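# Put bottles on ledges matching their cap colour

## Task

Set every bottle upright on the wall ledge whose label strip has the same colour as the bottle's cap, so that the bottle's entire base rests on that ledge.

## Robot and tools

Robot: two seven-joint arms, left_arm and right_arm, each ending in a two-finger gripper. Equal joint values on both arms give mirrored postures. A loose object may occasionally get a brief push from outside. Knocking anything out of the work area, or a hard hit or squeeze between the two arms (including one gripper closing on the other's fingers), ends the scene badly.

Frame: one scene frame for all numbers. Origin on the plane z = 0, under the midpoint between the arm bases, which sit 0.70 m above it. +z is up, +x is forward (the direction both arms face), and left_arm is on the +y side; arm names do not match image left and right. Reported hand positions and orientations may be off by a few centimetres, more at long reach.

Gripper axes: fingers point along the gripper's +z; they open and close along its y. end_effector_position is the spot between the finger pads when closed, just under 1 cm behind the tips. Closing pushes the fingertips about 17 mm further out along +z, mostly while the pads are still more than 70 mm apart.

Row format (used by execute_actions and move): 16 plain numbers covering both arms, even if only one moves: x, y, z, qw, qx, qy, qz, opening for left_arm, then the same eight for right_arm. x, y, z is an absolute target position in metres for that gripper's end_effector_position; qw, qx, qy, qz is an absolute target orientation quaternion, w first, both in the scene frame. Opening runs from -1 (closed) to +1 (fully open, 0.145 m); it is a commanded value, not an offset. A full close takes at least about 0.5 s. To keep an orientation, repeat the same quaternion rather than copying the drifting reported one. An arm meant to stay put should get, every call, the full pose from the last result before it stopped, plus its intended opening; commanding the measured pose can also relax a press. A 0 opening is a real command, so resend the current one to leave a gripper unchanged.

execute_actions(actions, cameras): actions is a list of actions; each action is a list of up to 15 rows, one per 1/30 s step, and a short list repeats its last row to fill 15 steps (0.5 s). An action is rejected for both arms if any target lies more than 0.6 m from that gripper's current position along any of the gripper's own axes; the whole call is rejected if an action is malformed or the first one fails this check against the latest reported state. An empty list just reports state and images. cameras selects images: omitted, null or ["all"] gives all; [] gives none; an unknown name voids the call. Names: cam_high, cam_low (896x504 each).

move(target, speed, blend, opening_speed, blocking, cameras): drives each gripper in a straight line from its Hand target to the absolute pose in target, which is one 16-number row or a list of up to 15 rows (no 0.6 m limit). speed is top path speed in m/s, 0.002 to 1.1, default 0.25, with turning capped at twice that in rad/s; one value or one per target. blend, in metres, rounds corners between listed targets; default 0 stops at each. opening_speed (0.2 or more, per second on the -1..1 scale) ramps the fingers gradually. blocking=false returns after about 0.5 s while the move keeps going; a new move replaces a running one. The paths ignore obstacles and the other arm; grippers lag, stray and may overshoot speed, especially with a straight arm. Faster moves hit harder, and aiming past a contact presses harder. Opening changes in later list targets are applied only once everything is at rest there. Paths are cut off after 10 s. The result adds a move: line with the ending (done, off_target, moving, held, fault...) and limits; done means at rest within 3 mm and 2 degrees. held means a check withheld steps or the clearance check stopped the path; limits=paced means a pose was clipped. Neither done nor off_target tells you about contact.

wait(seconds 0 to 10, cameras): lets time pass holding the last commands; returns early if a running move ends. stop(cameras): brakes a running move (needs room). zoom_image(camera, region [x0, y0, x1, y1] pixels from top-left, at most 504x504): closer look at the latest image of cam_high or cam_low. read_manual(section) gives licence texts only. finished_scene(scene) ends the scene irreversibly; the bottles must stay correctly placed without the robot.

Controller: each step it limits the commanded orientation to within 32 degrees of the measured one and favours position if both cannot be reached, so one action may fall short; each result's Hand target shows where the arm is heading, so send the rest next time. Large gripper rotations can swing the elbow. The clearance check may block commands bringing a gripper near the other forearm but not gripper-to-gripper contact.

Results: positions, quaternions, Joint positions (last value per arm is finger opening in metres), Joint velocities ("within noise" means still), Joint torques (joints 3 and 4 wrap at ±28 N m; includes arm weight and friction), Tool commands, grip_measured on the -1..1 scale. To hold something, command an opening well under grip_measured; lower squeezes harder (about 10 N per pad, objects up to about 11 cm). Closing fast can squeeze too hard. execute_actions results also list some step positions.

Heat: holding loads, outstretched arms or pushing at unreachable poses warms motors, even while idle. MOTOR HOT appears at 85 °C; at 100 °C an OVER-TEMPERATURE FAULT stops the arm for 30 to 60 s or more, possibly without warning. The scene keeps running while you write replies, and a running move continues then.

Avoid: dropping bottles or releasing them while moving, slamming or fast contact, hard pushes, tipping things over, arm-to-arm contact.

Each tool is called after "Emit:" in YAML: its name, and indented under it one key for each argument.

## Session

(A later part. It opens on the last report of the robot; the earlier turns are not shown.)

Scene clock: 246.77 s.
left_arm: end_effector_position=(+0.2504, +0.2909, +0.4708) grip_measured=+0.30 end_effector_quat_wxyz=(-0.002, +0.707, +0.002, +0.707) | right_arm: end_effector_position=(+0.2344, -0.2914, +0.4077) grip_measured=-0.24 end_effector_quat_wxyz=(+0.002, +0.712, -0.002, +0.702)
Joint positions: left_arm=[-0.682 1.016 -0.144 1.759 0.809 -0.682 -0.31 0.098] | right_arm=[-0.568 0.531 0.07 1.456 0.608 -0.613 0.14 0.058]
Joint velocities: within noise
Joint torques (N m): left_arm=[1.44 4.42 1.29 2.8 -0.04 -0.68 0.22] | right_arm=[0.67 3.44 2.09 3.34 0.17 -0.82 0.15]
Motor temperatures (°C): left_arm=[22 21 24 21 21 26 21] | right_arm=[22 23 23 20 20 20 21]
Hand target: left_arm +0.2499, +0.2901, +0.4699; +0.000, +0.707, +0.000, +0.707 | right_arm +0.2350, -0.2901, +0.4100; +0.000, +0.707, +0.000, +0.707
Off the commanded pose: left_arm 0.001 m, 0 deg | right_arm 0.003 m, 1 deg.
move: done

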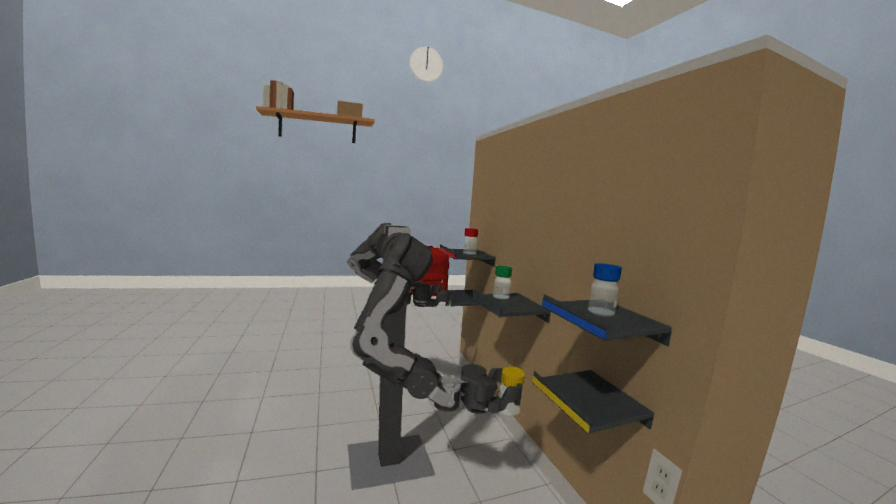

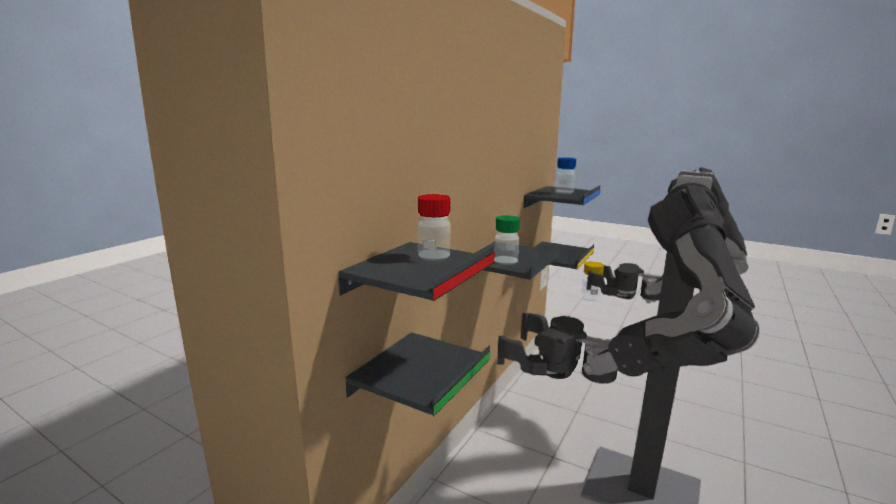

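Emit:
move:
  target:
    - [0.255,0.17,0.51,0,0.7071,0,0.7071,0.7,0.24,-0.34,0.50,0,0.7071,0,0.7071,-0.6]
    - [0.262,0.05,0.592,0,0.7071,0,0.7071,0.7,0.245,-0.37,0.54,0,0.7071,0,0.7071,-0.6]
    - [0.376,0.041,0.592,0,0.7071,0,0.7071,0.7,0.37,-0.40,0.54,0,0.7071,0,0.7071,-0.6]
    - [0.376,0.041,0.592,0,0.7071,0,0.7071,-0.6,0.37,-0.40,0.54,0,0.7071,0,0.7071,-0.6]
    - [0.376,0.041,0.635,0,0.7071,0,0.7071,-0.6,0.37,-0.40,0.505,0,0.7071,0,0.7071,-0.6]
  speed: 0.25
  blend: [0.02,0.02,0,0,0]
  opening_speed: 2

Emit:
zoom_image:
  camera: "cam_high"
  region: [430, 210, 680, 450]

Emit:
zoom_image:
  camera: "cam_low"
  region: [400, 150, 620, 310]

Scene clock: 264.33 s.
left_arm: end_effector_position=(+0.3765, +0.0399, +0.6316) grip_measured=-0.25 end_effector_quat_wxyz=(+0.000, +0.711, -0.004, +0.703) | right_arm: end_effector_position=(+0.3692, -0.4005, +0.5017) grip_measured=-0.24 end_effector_quat_wxyz=(+0.001, +0.713, -0.001, +0.701)
Joint positions: left_arm=[0.418 -0.008 -0.584 1.924 0.289 0.704 -0.727 0.057] | right_arm=[0.084 0.933 -0.111 1.077 0.993 -0.274 0.339 0.058]
Joint velocities: within noise
Joint torques (N m): left_arm=[7.29 -2.49 0.7 5.46 -0.23 -0.63 -0.03] | right_arm=[4.36 7.16 3.89 2.35 0.34 -0.74 0.19]
Motor temperatures (°C): left_arm=[22 22 24 21 21 25 21] | right_arm=[21 23 23 20 20 21 21]
Hand target: left_arm +0.3760, +0.0410, +0.6350; +0.000, +0.707, +0.000, +0.707 | right_arm +0.3699, -0.4000, +0.5049; +0.000, +0.707, +0.000, +0.707
Off the commanded pose: left_arm 0.004 m, 1 deg | right_arm 0.003 m, 1 deg.
move: off_target (left_arm)

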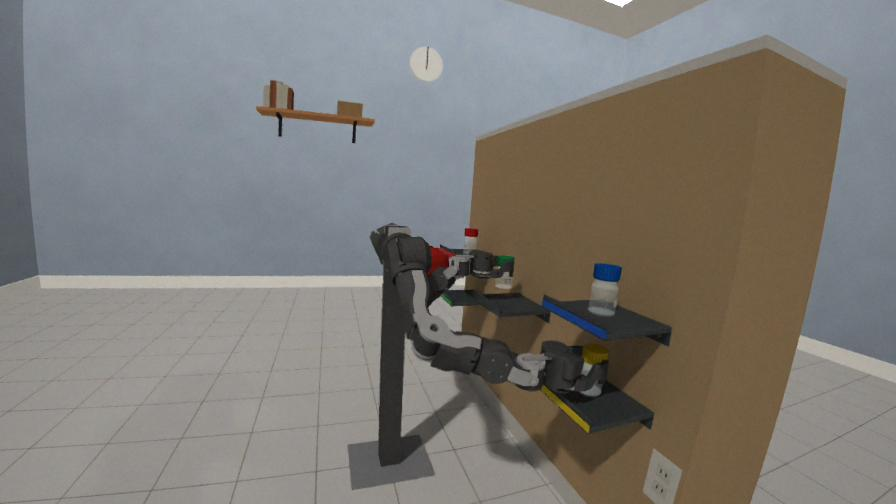

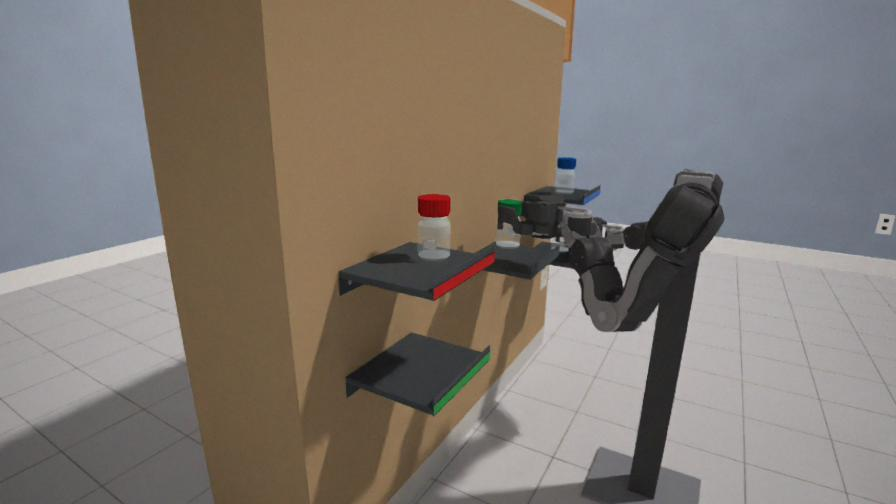

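Scaled by 2.016 from the camera's 896x504 image, which has a finer 1280x720 frame.

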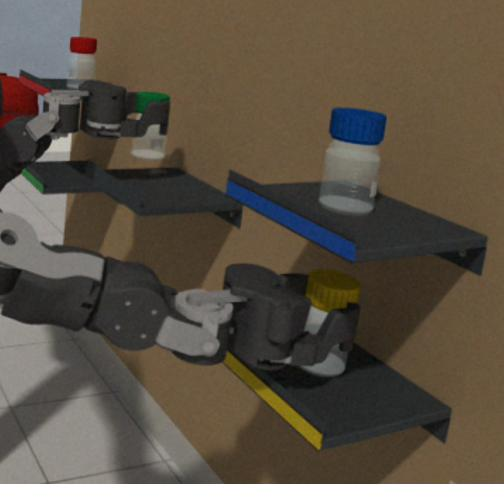

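Scaled by 2.291 from the camera's 896x504 image, which has a finer 1280x720 frame.

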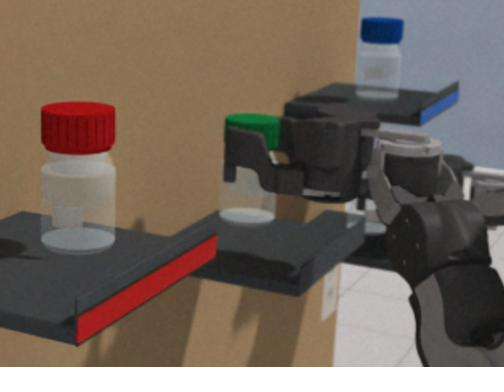

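Emit:
move:
  target:
    - [0.262,0.05,0.638,0,0.7071,0,0.7071,-0.6,0.37,-0.40,0.488,0,0.7071,0,0.7071,-0.6]
    - [0.255,0.16,0.54,0,0.7071,0,0.7071,-0.6,0.37,-0.40,0.490,0,0.7071,0,0.7071,-0.6]
    - [0.245,0.32,0.50,0,0.7071,0,0.7071,-0.6,0.37,-0.40,0.492,0,0.7071,0,0.7071,-0.6]
    - [0.26,0.345,0.53,0,0.7071,0,0.7071,-0.6,0.37,-0.40,0.492,0,0.7071,0,0.7071,-0.6]
    - [0.38,0.355,0.53,0,0.7071,0,0.7071,-0.6,0.37,-0.40,0.492,0,0.7071,0,0.7071,-0.6]
    - [0.38,0.355,0.498,0,0.7071,0,0.7071,-0.6,0.37,-0.40,0.493,0,0.7071,0,0.7071,-0.6]
    - [0.38,0.355,0.484,0,0.7071,0,0.7071,-0.6,0.37,-0.40,0.493,0,0.7071,0,0.7071,-0.6]
  speed: [0.2,0.25,0.25,0.25,0.25,0.15,0.05]
  blend: [0,0.02,0.02,0.01,0.01,0,0]

Emit:
zoom_image:
  camera: "cam_high"
  region: [430, 210, 680, 450]

Emit:
zoom_image:
  camera: "cam_low"
  region: [330, 150, 630, 420]

Scene clock: 280.17 s.
left_arm: end_effector_position=(+0.3845, +0.3517, +0.5060) grip_measured=-0.25 end_effector_quat_wxyz=(-0.102, +0.777, -0.103, +0.612) | right_arm: end_effector_position=(+0.3705, -0.3999, +0.4945) grip_measured=-0.24 end_effector_quat_wxyz=(+0.001, +0.704, +0.002, +0.710)
Joint positions: left_arm=[-1.393 2.012 0.459 1.396 1.582 -0.621 -0.288 0.057] | right_arm=[0.115 0.893 -0.115 1.016 0.964 -0.321 0.376 0.058]
Joint velocities: within noise
Joint torques (N m): left_arm=[3.05 1.2 -0.27 -0.72 0.23 1.21 0.25] | right_arm=[3.13 7.87 3.04 2.97 0.41 -0.15 -0.09]
Motor temperatures (°C): left_arm=[23 22 24 22 21 26 21] | right_arm=[22 24 23 20 20 21 21]
Hand target: left_arm +0.3755, +0.3548, +0.4873; -0.107, +0.802, -0.110, +0.577 | right_arm +0.3700, -0.4001, +0.4930; +0.000, +0.707, +0.000, +0.707
Off the commanded pose: left_arm 0.023 m, 21 deg | right_arm 0.002 m, 1 deg.
joint read past its limit (left arm) — joint 2 (shoulder roll), upper limit.
joint sent to its limit (left arm) — joint 1 (shoulder pitch), lower limit; joint 2 (shoulder roll), upper limit; joint 5 (forearm roll), upper limit. The joint targets are off in position and orientation.
move: off_target (left_arm)

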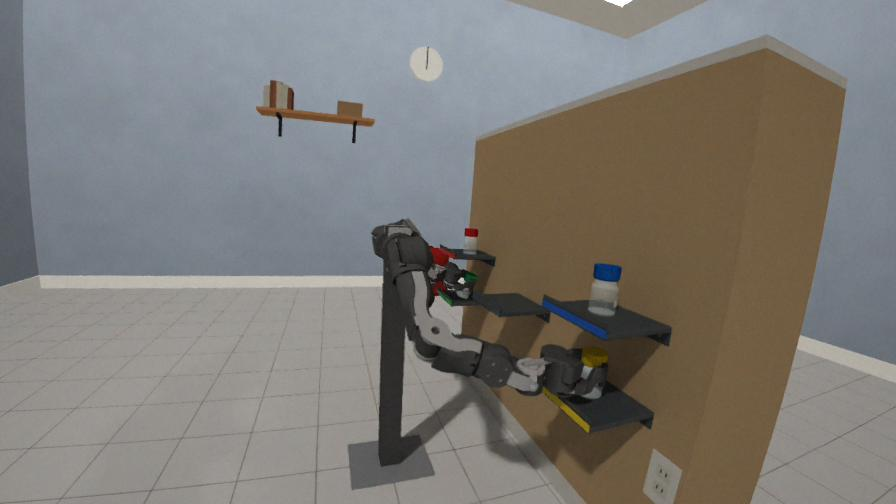

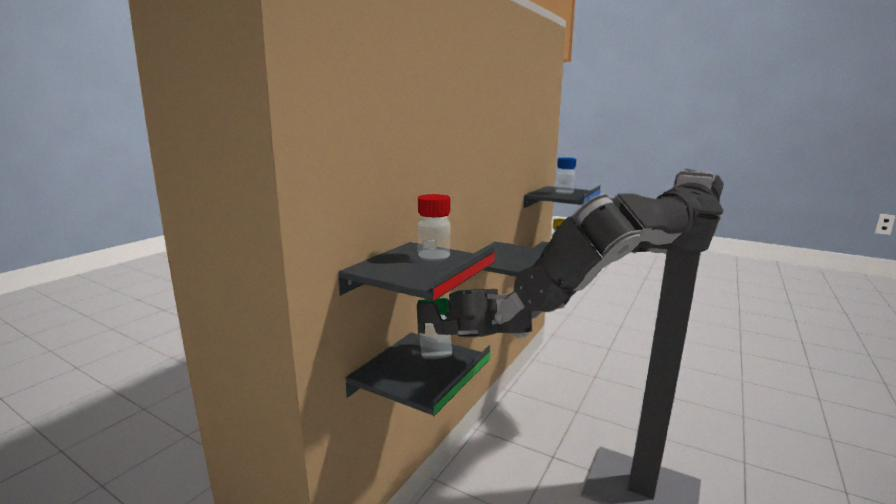

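Scaled by 2.016 from the camera's 896x504 image, which has a finer 1280x720 frame.

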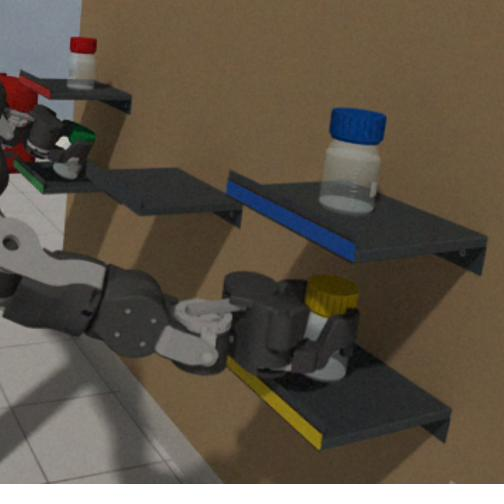

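Scaled by 1.680 from the camera's 896x504 image, which has a finer 1280x720 frame.

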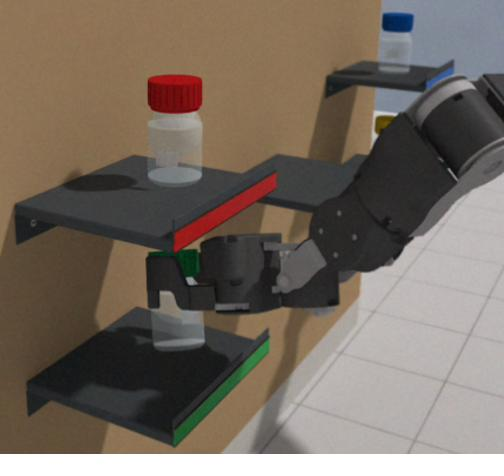

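Emit:
move:
  target:
    - [0.375,0.353,0.532,-0.107,0.802,-0.11,0.577,-0.6,0.37,-0.40,0.486,0,0.7071,0,0.7071,-0.6]
    - [0.245,0.33,0.53,-0.07,0.76,-0.07,0.64,-0.6,0.37,-0.40,0.486,0,0.7071,0,0.7071,-0.6]
    - [0.235,0.29,0.46,0,0.7071,0,0.7071,-0.6,0.37,-0.40,0.488,0,0.7071,0,0.7071,-0.6]
    - [0.235,0.285,0.40,0,0.7071,0,0.7071,-0.6,0.37,-0.40,0.490,0,0.7071,0,0.7071,-0.6]
  speed: 0.22
  blend: [0.01,0.02,0.02,0]

Emit:
zoom_image:
  camera: "cam_high"
  region: [430, 210, 680, 450]

Scene clock: 292.43 s.
left_arm: end_effector_position=(+0.2342, +0.2853, +0.3975) grip_measured=-0.25 end_effector_quat_wxyz=(-0.001, +0.712, +0.003, +0.703) | right_arm: end_effector_position=(+0.3707, -0.4012, +0.4944) grip_measured=-0.24 end_effector_quat_wxyz=(+0.003, +0.701, +0.001, +0.713)
Joint positions: left_arm=[-0.53 0.646 -0.132 1.409 0.655 -0.725 -0.012 0.057] | right_arm=[0.123 0.89 -0.122 1.002 0.966 -0.337 0.38 0.058]
Joint velocities: left_arm=[0.011 -0.033 -0.007 -0.012 -0.037 0.037 -0.066 0.025] | right_arm=[within noise]
Joint torques (N m): left_arm=[1.09 4.1 1.62 3.56 0.1 -0.99 0.24] | right_arm=[2.86 7.61 2.28 2.92 0.36 -0.06 -0.04]
Motor temperatures (°C): left_arm=[22 22 23 22 21 26 21] | right_arm=[22 25 23 20 20 20 21]
Hand target: left_arm +0.2349, +0.2851, +0.4000; +0.000, +0.707, +0.000, +0.707 | right_arm +0.3700, -0.4000, +0.4901; +0.000, +0.707, +0.000, +0.707
Off the commanded pose: left_arm 0.003 m, 1 deg | right_arm 0.005 m, 1 deg.
move: off_target (right_arm)

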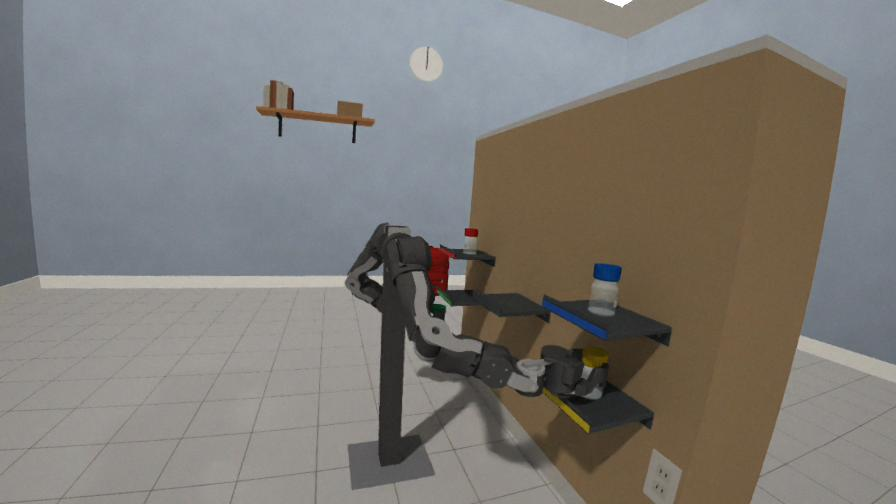

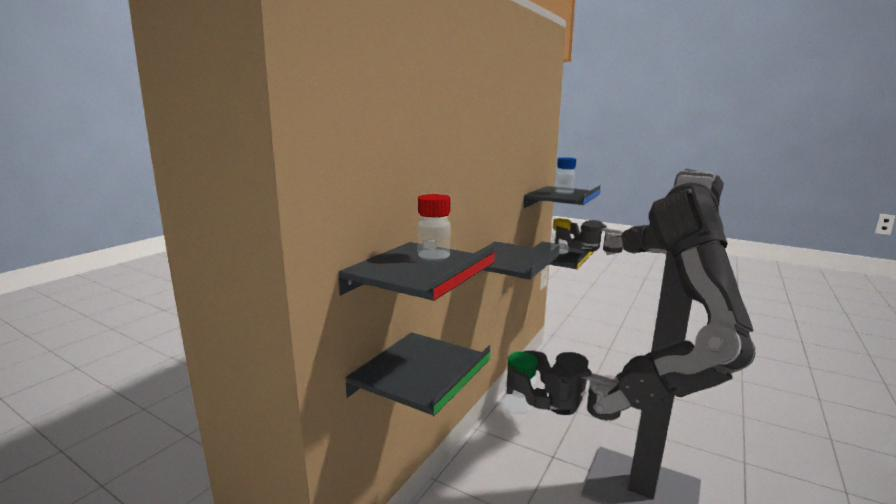

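Scaled by 2.016 from the camera's 896x504 image, which has a finer 1280x720 frame.

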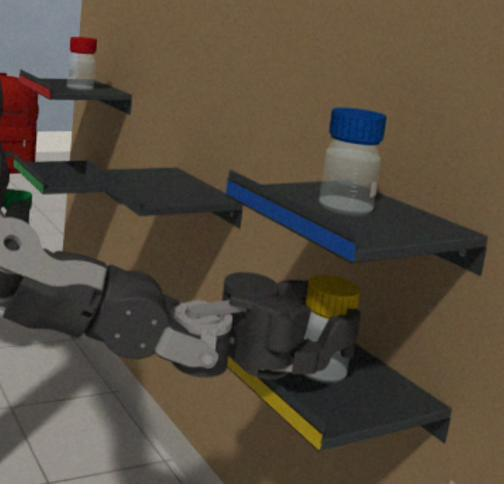

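Emit:
move:
  target:
    - [0.235,0.31,0.46,0,0.7071,0,0.7071,-0.6,0.37,-0.40,0.491,0,0.7071,0,0.7071,-0.6]
    - [0.235,0.31,0.46,0,0.7071,0,0.7071,-0.6,0.37,-0.40,0.4915,0,0.7071,0,0.7071,0.3]
    - [0.25,0.345,0.535,0,0.7071,0,0.7071,-0.6,0.26,-0.38,0.50,0,0.7071,0,0.7071,0.3]
    - [0.38,0.355,0.532,0,0.7071,0,0.7071,-0.6,0.24,-0.36,0.50,0,0.7071,0,0.7071,0.3]
    - [0.38,0.355,0.50,0,0.7071,0,0.7071,-0.6,0.24,-0.36,0.50,0,0.7071,0,0.7071,0.3]
    - [0.38,0.355,0.484,0,0.7071,0,0.7071,-0.6,0.24,-0.36,0.50,0,0.7071,0,0.7071,0.3]
  speed: [0.22,0.1,0.22,0.22,0.15,0.05]
  blend: [0,0,0.01,0.01,0,0]
  opening_speed: 2

Emit:
zoom_image:
  camera: "cam_high"
  region: [430, 210, 680, 450]

Emit:
zoom_image:
  camera: "cam_low"
  region: [330, 150, 630, 420]

Scene clock: 310.30 s.
left_arm: end_effector_position=(+0.3825, +0.3579, +0.5049) grip_measured=-0.25 end_effector_quat_wxyz=(-0.003, +0.680, +0.001, +0.734) | right_arm: end_effector_position=(+0.2399, -0.3587, +0.4980) grip_measured=+0.30 end_effector_quat_wxyz=(-0.004, +0.710, +0.001, +0.704)
Joint positions: left_arm=[0.158 0.958 -0.391 1.18 1.055 -0.452 0.113 0.057] | right_arm=[-0.842 0.831 0.402 1.652 0.993 -0.465 0.237 0.098]
Joint velocities: within noise
Joint torques (N m): left_arm=[2.55 5.02 -0.18 0.98 -0.02 0.78 0.11] | right_arm=[0.12 3.89 4.51 2.73 0.19 -0.54 -0.14]
Motor temperatures (°C): left_arm=[22 22 23 22 21 26 21] | right_arm=[21 25 23 20 20 20 21]
Hand target: left_arm +0.3789, +0.3549, +0.4844; +0.000, +0.707, +0.000, +0.707 | right_arm +0.2400, -0.3600, +0.4999; +0.000, +0.707, +0.000, +0.707
Off the commanded pose: left_arm 0.021 m, 4 deg | right_arm 0.002 m, 1 deg.
move: off_target (left_arm)

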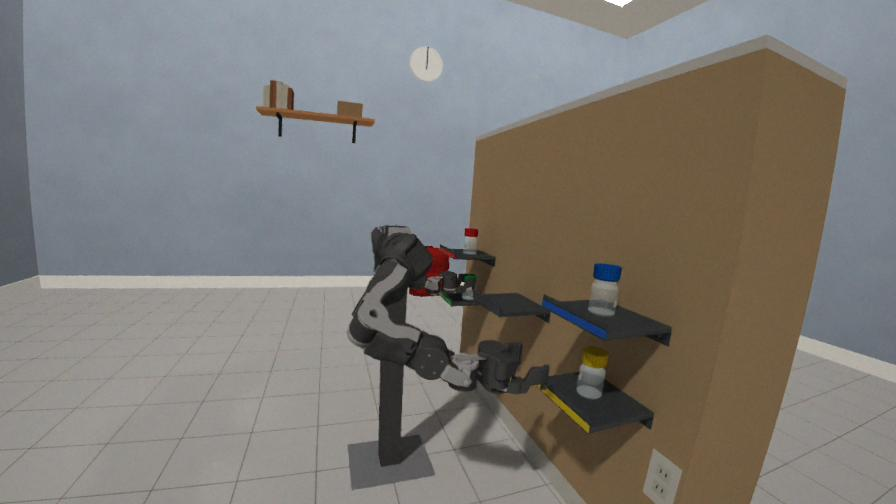

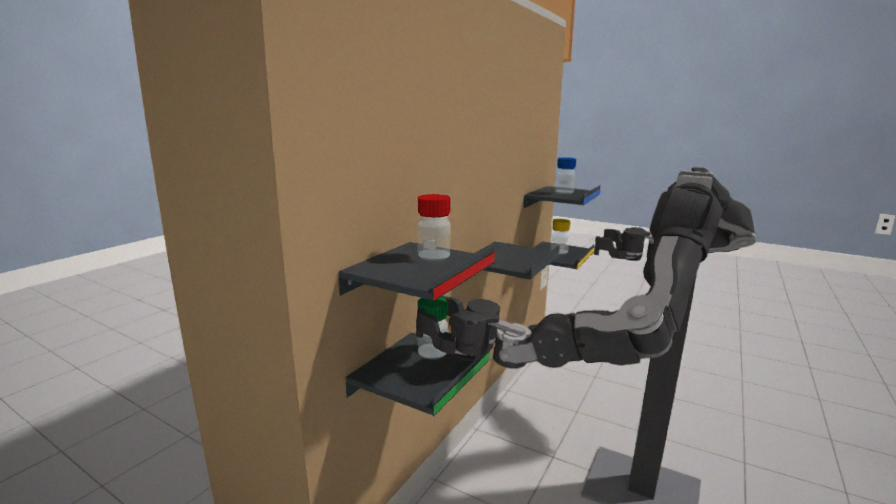

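Scaled by 2.016 from the camera's 896x504 image, which has a finer 1280x720 frame.

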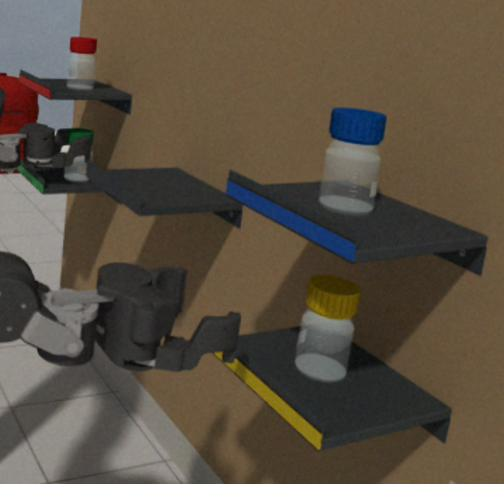

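Scaled by 1.680 from the camera's 896x504 image, which has a finer 1280x720 frame.

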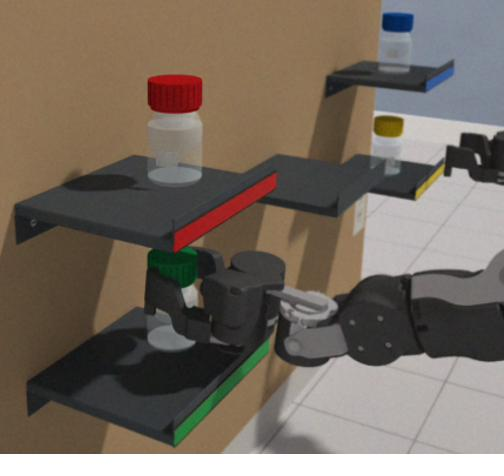

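Emit:
move:
  target:
    - [0.38,0.356,0.50,0,0.7071,0,0.7071,-0.6,0.24,-0.36,0.50,0,0.7071,0,0.7071,0.3]
    - [0.38,0.356,0.501,0,0.7071,0,0.7071,0.3,0.24,-0.36,0.50,0,0.7071,0,0.7071,0.3]
    - [0.26,0.345,0.505,0,0.7071,0,0.7071,0.3,0.24,-0.36,0.50,0,0.7071,0,0.7071,0.3]
  speed: [0.08,0.08,0.22]
  opening_speed: 1.2

Emit:
zoom_image:
  camera: "cam_low"
  region: [330, 150, 630, 420]

Scene clock: 325.60 s.
left_arm: end_effector_position=(+0.2603, +0.3449, +0.5053) grip_measured=+0.30 end_effector_quat_wxyz=(+0.001, +0.707, -0.001, +0.707) | right_arm: end_effector_position=(+0.2399, -0.3587, +0.4980) grip_measured=+0.30 end_effector_quat_wxyz=(-0.004, +0.710, +0.001, +0.704)
Joint positions: left_arm=[-0.953 1.255 0.137 1.7 1.176 -0.78 -0.112 0.098] | right_arm=[-0.842 0.831 0.402 1.652 0.993 -0.465 0.237 0.098]
Joint velocities: within noise
Joint torques (N m): left_arm=[1.54 4.26 2.25 2.13 0.05 -0.64 0.03] | right_arm=[0.12 4.02 4.62 2.73 0.2 -0.52 -0.17]
Motor temperatures (°C): left_arm=[22 23 23 22 21 26 21] | right_arm=[21 24 24 20 20 20 21]
Hand target: left_arm +0.2600, +0.3450, +0.5050; +0.000, +0.707, +0.000, +0.707 | right_arm +0.2400, -0.3600, +0.4999; +0.000, +0.707, +0.000, +0.707
Off the commanded pose: left_arm 0.000 m, 0 deg | right_arm 0.002 m, 1 deg.
move: done; target 2's new opening was sent with left_arm's hand 0.006 m and 1 deg from that target

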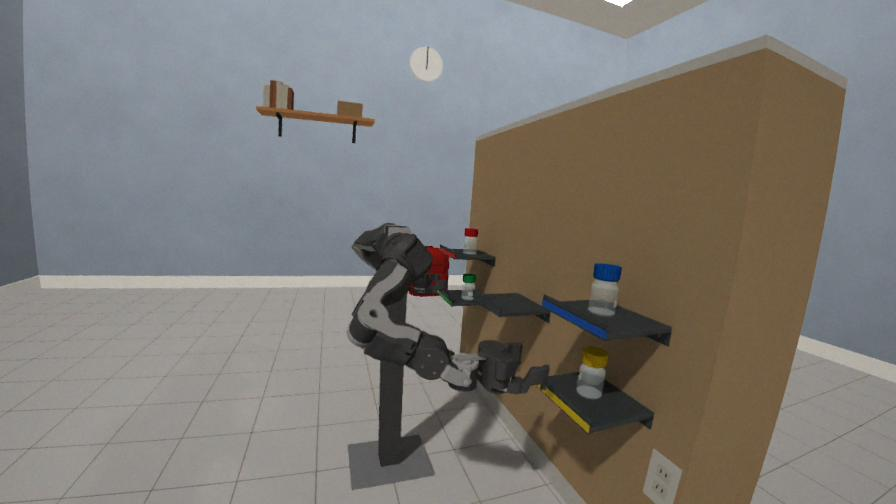

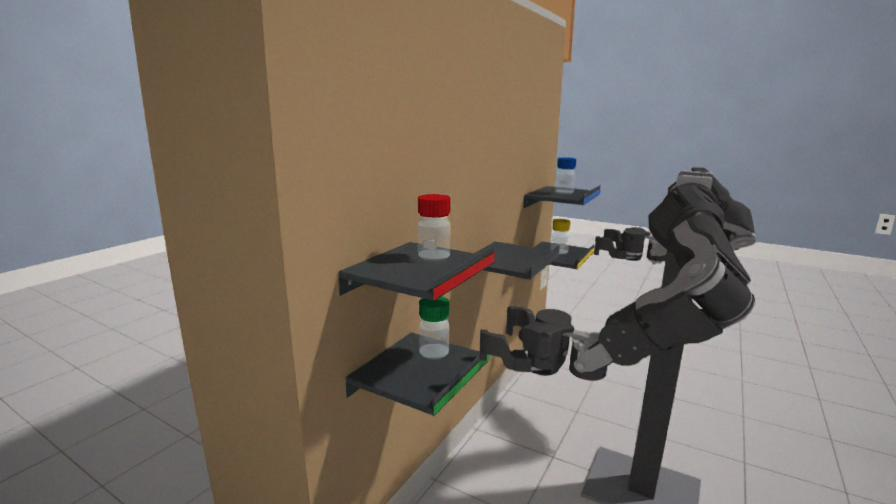

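Scaled by 1.680 from the camera's 896x504 image, which has a finer 1280x720 frame.

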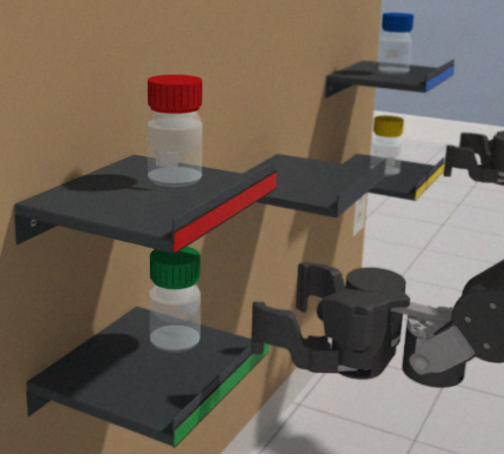

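All four bottles stand on their ledges.

Emit:
finished_scene:
  scene: 2

The scene is finished: the task was done.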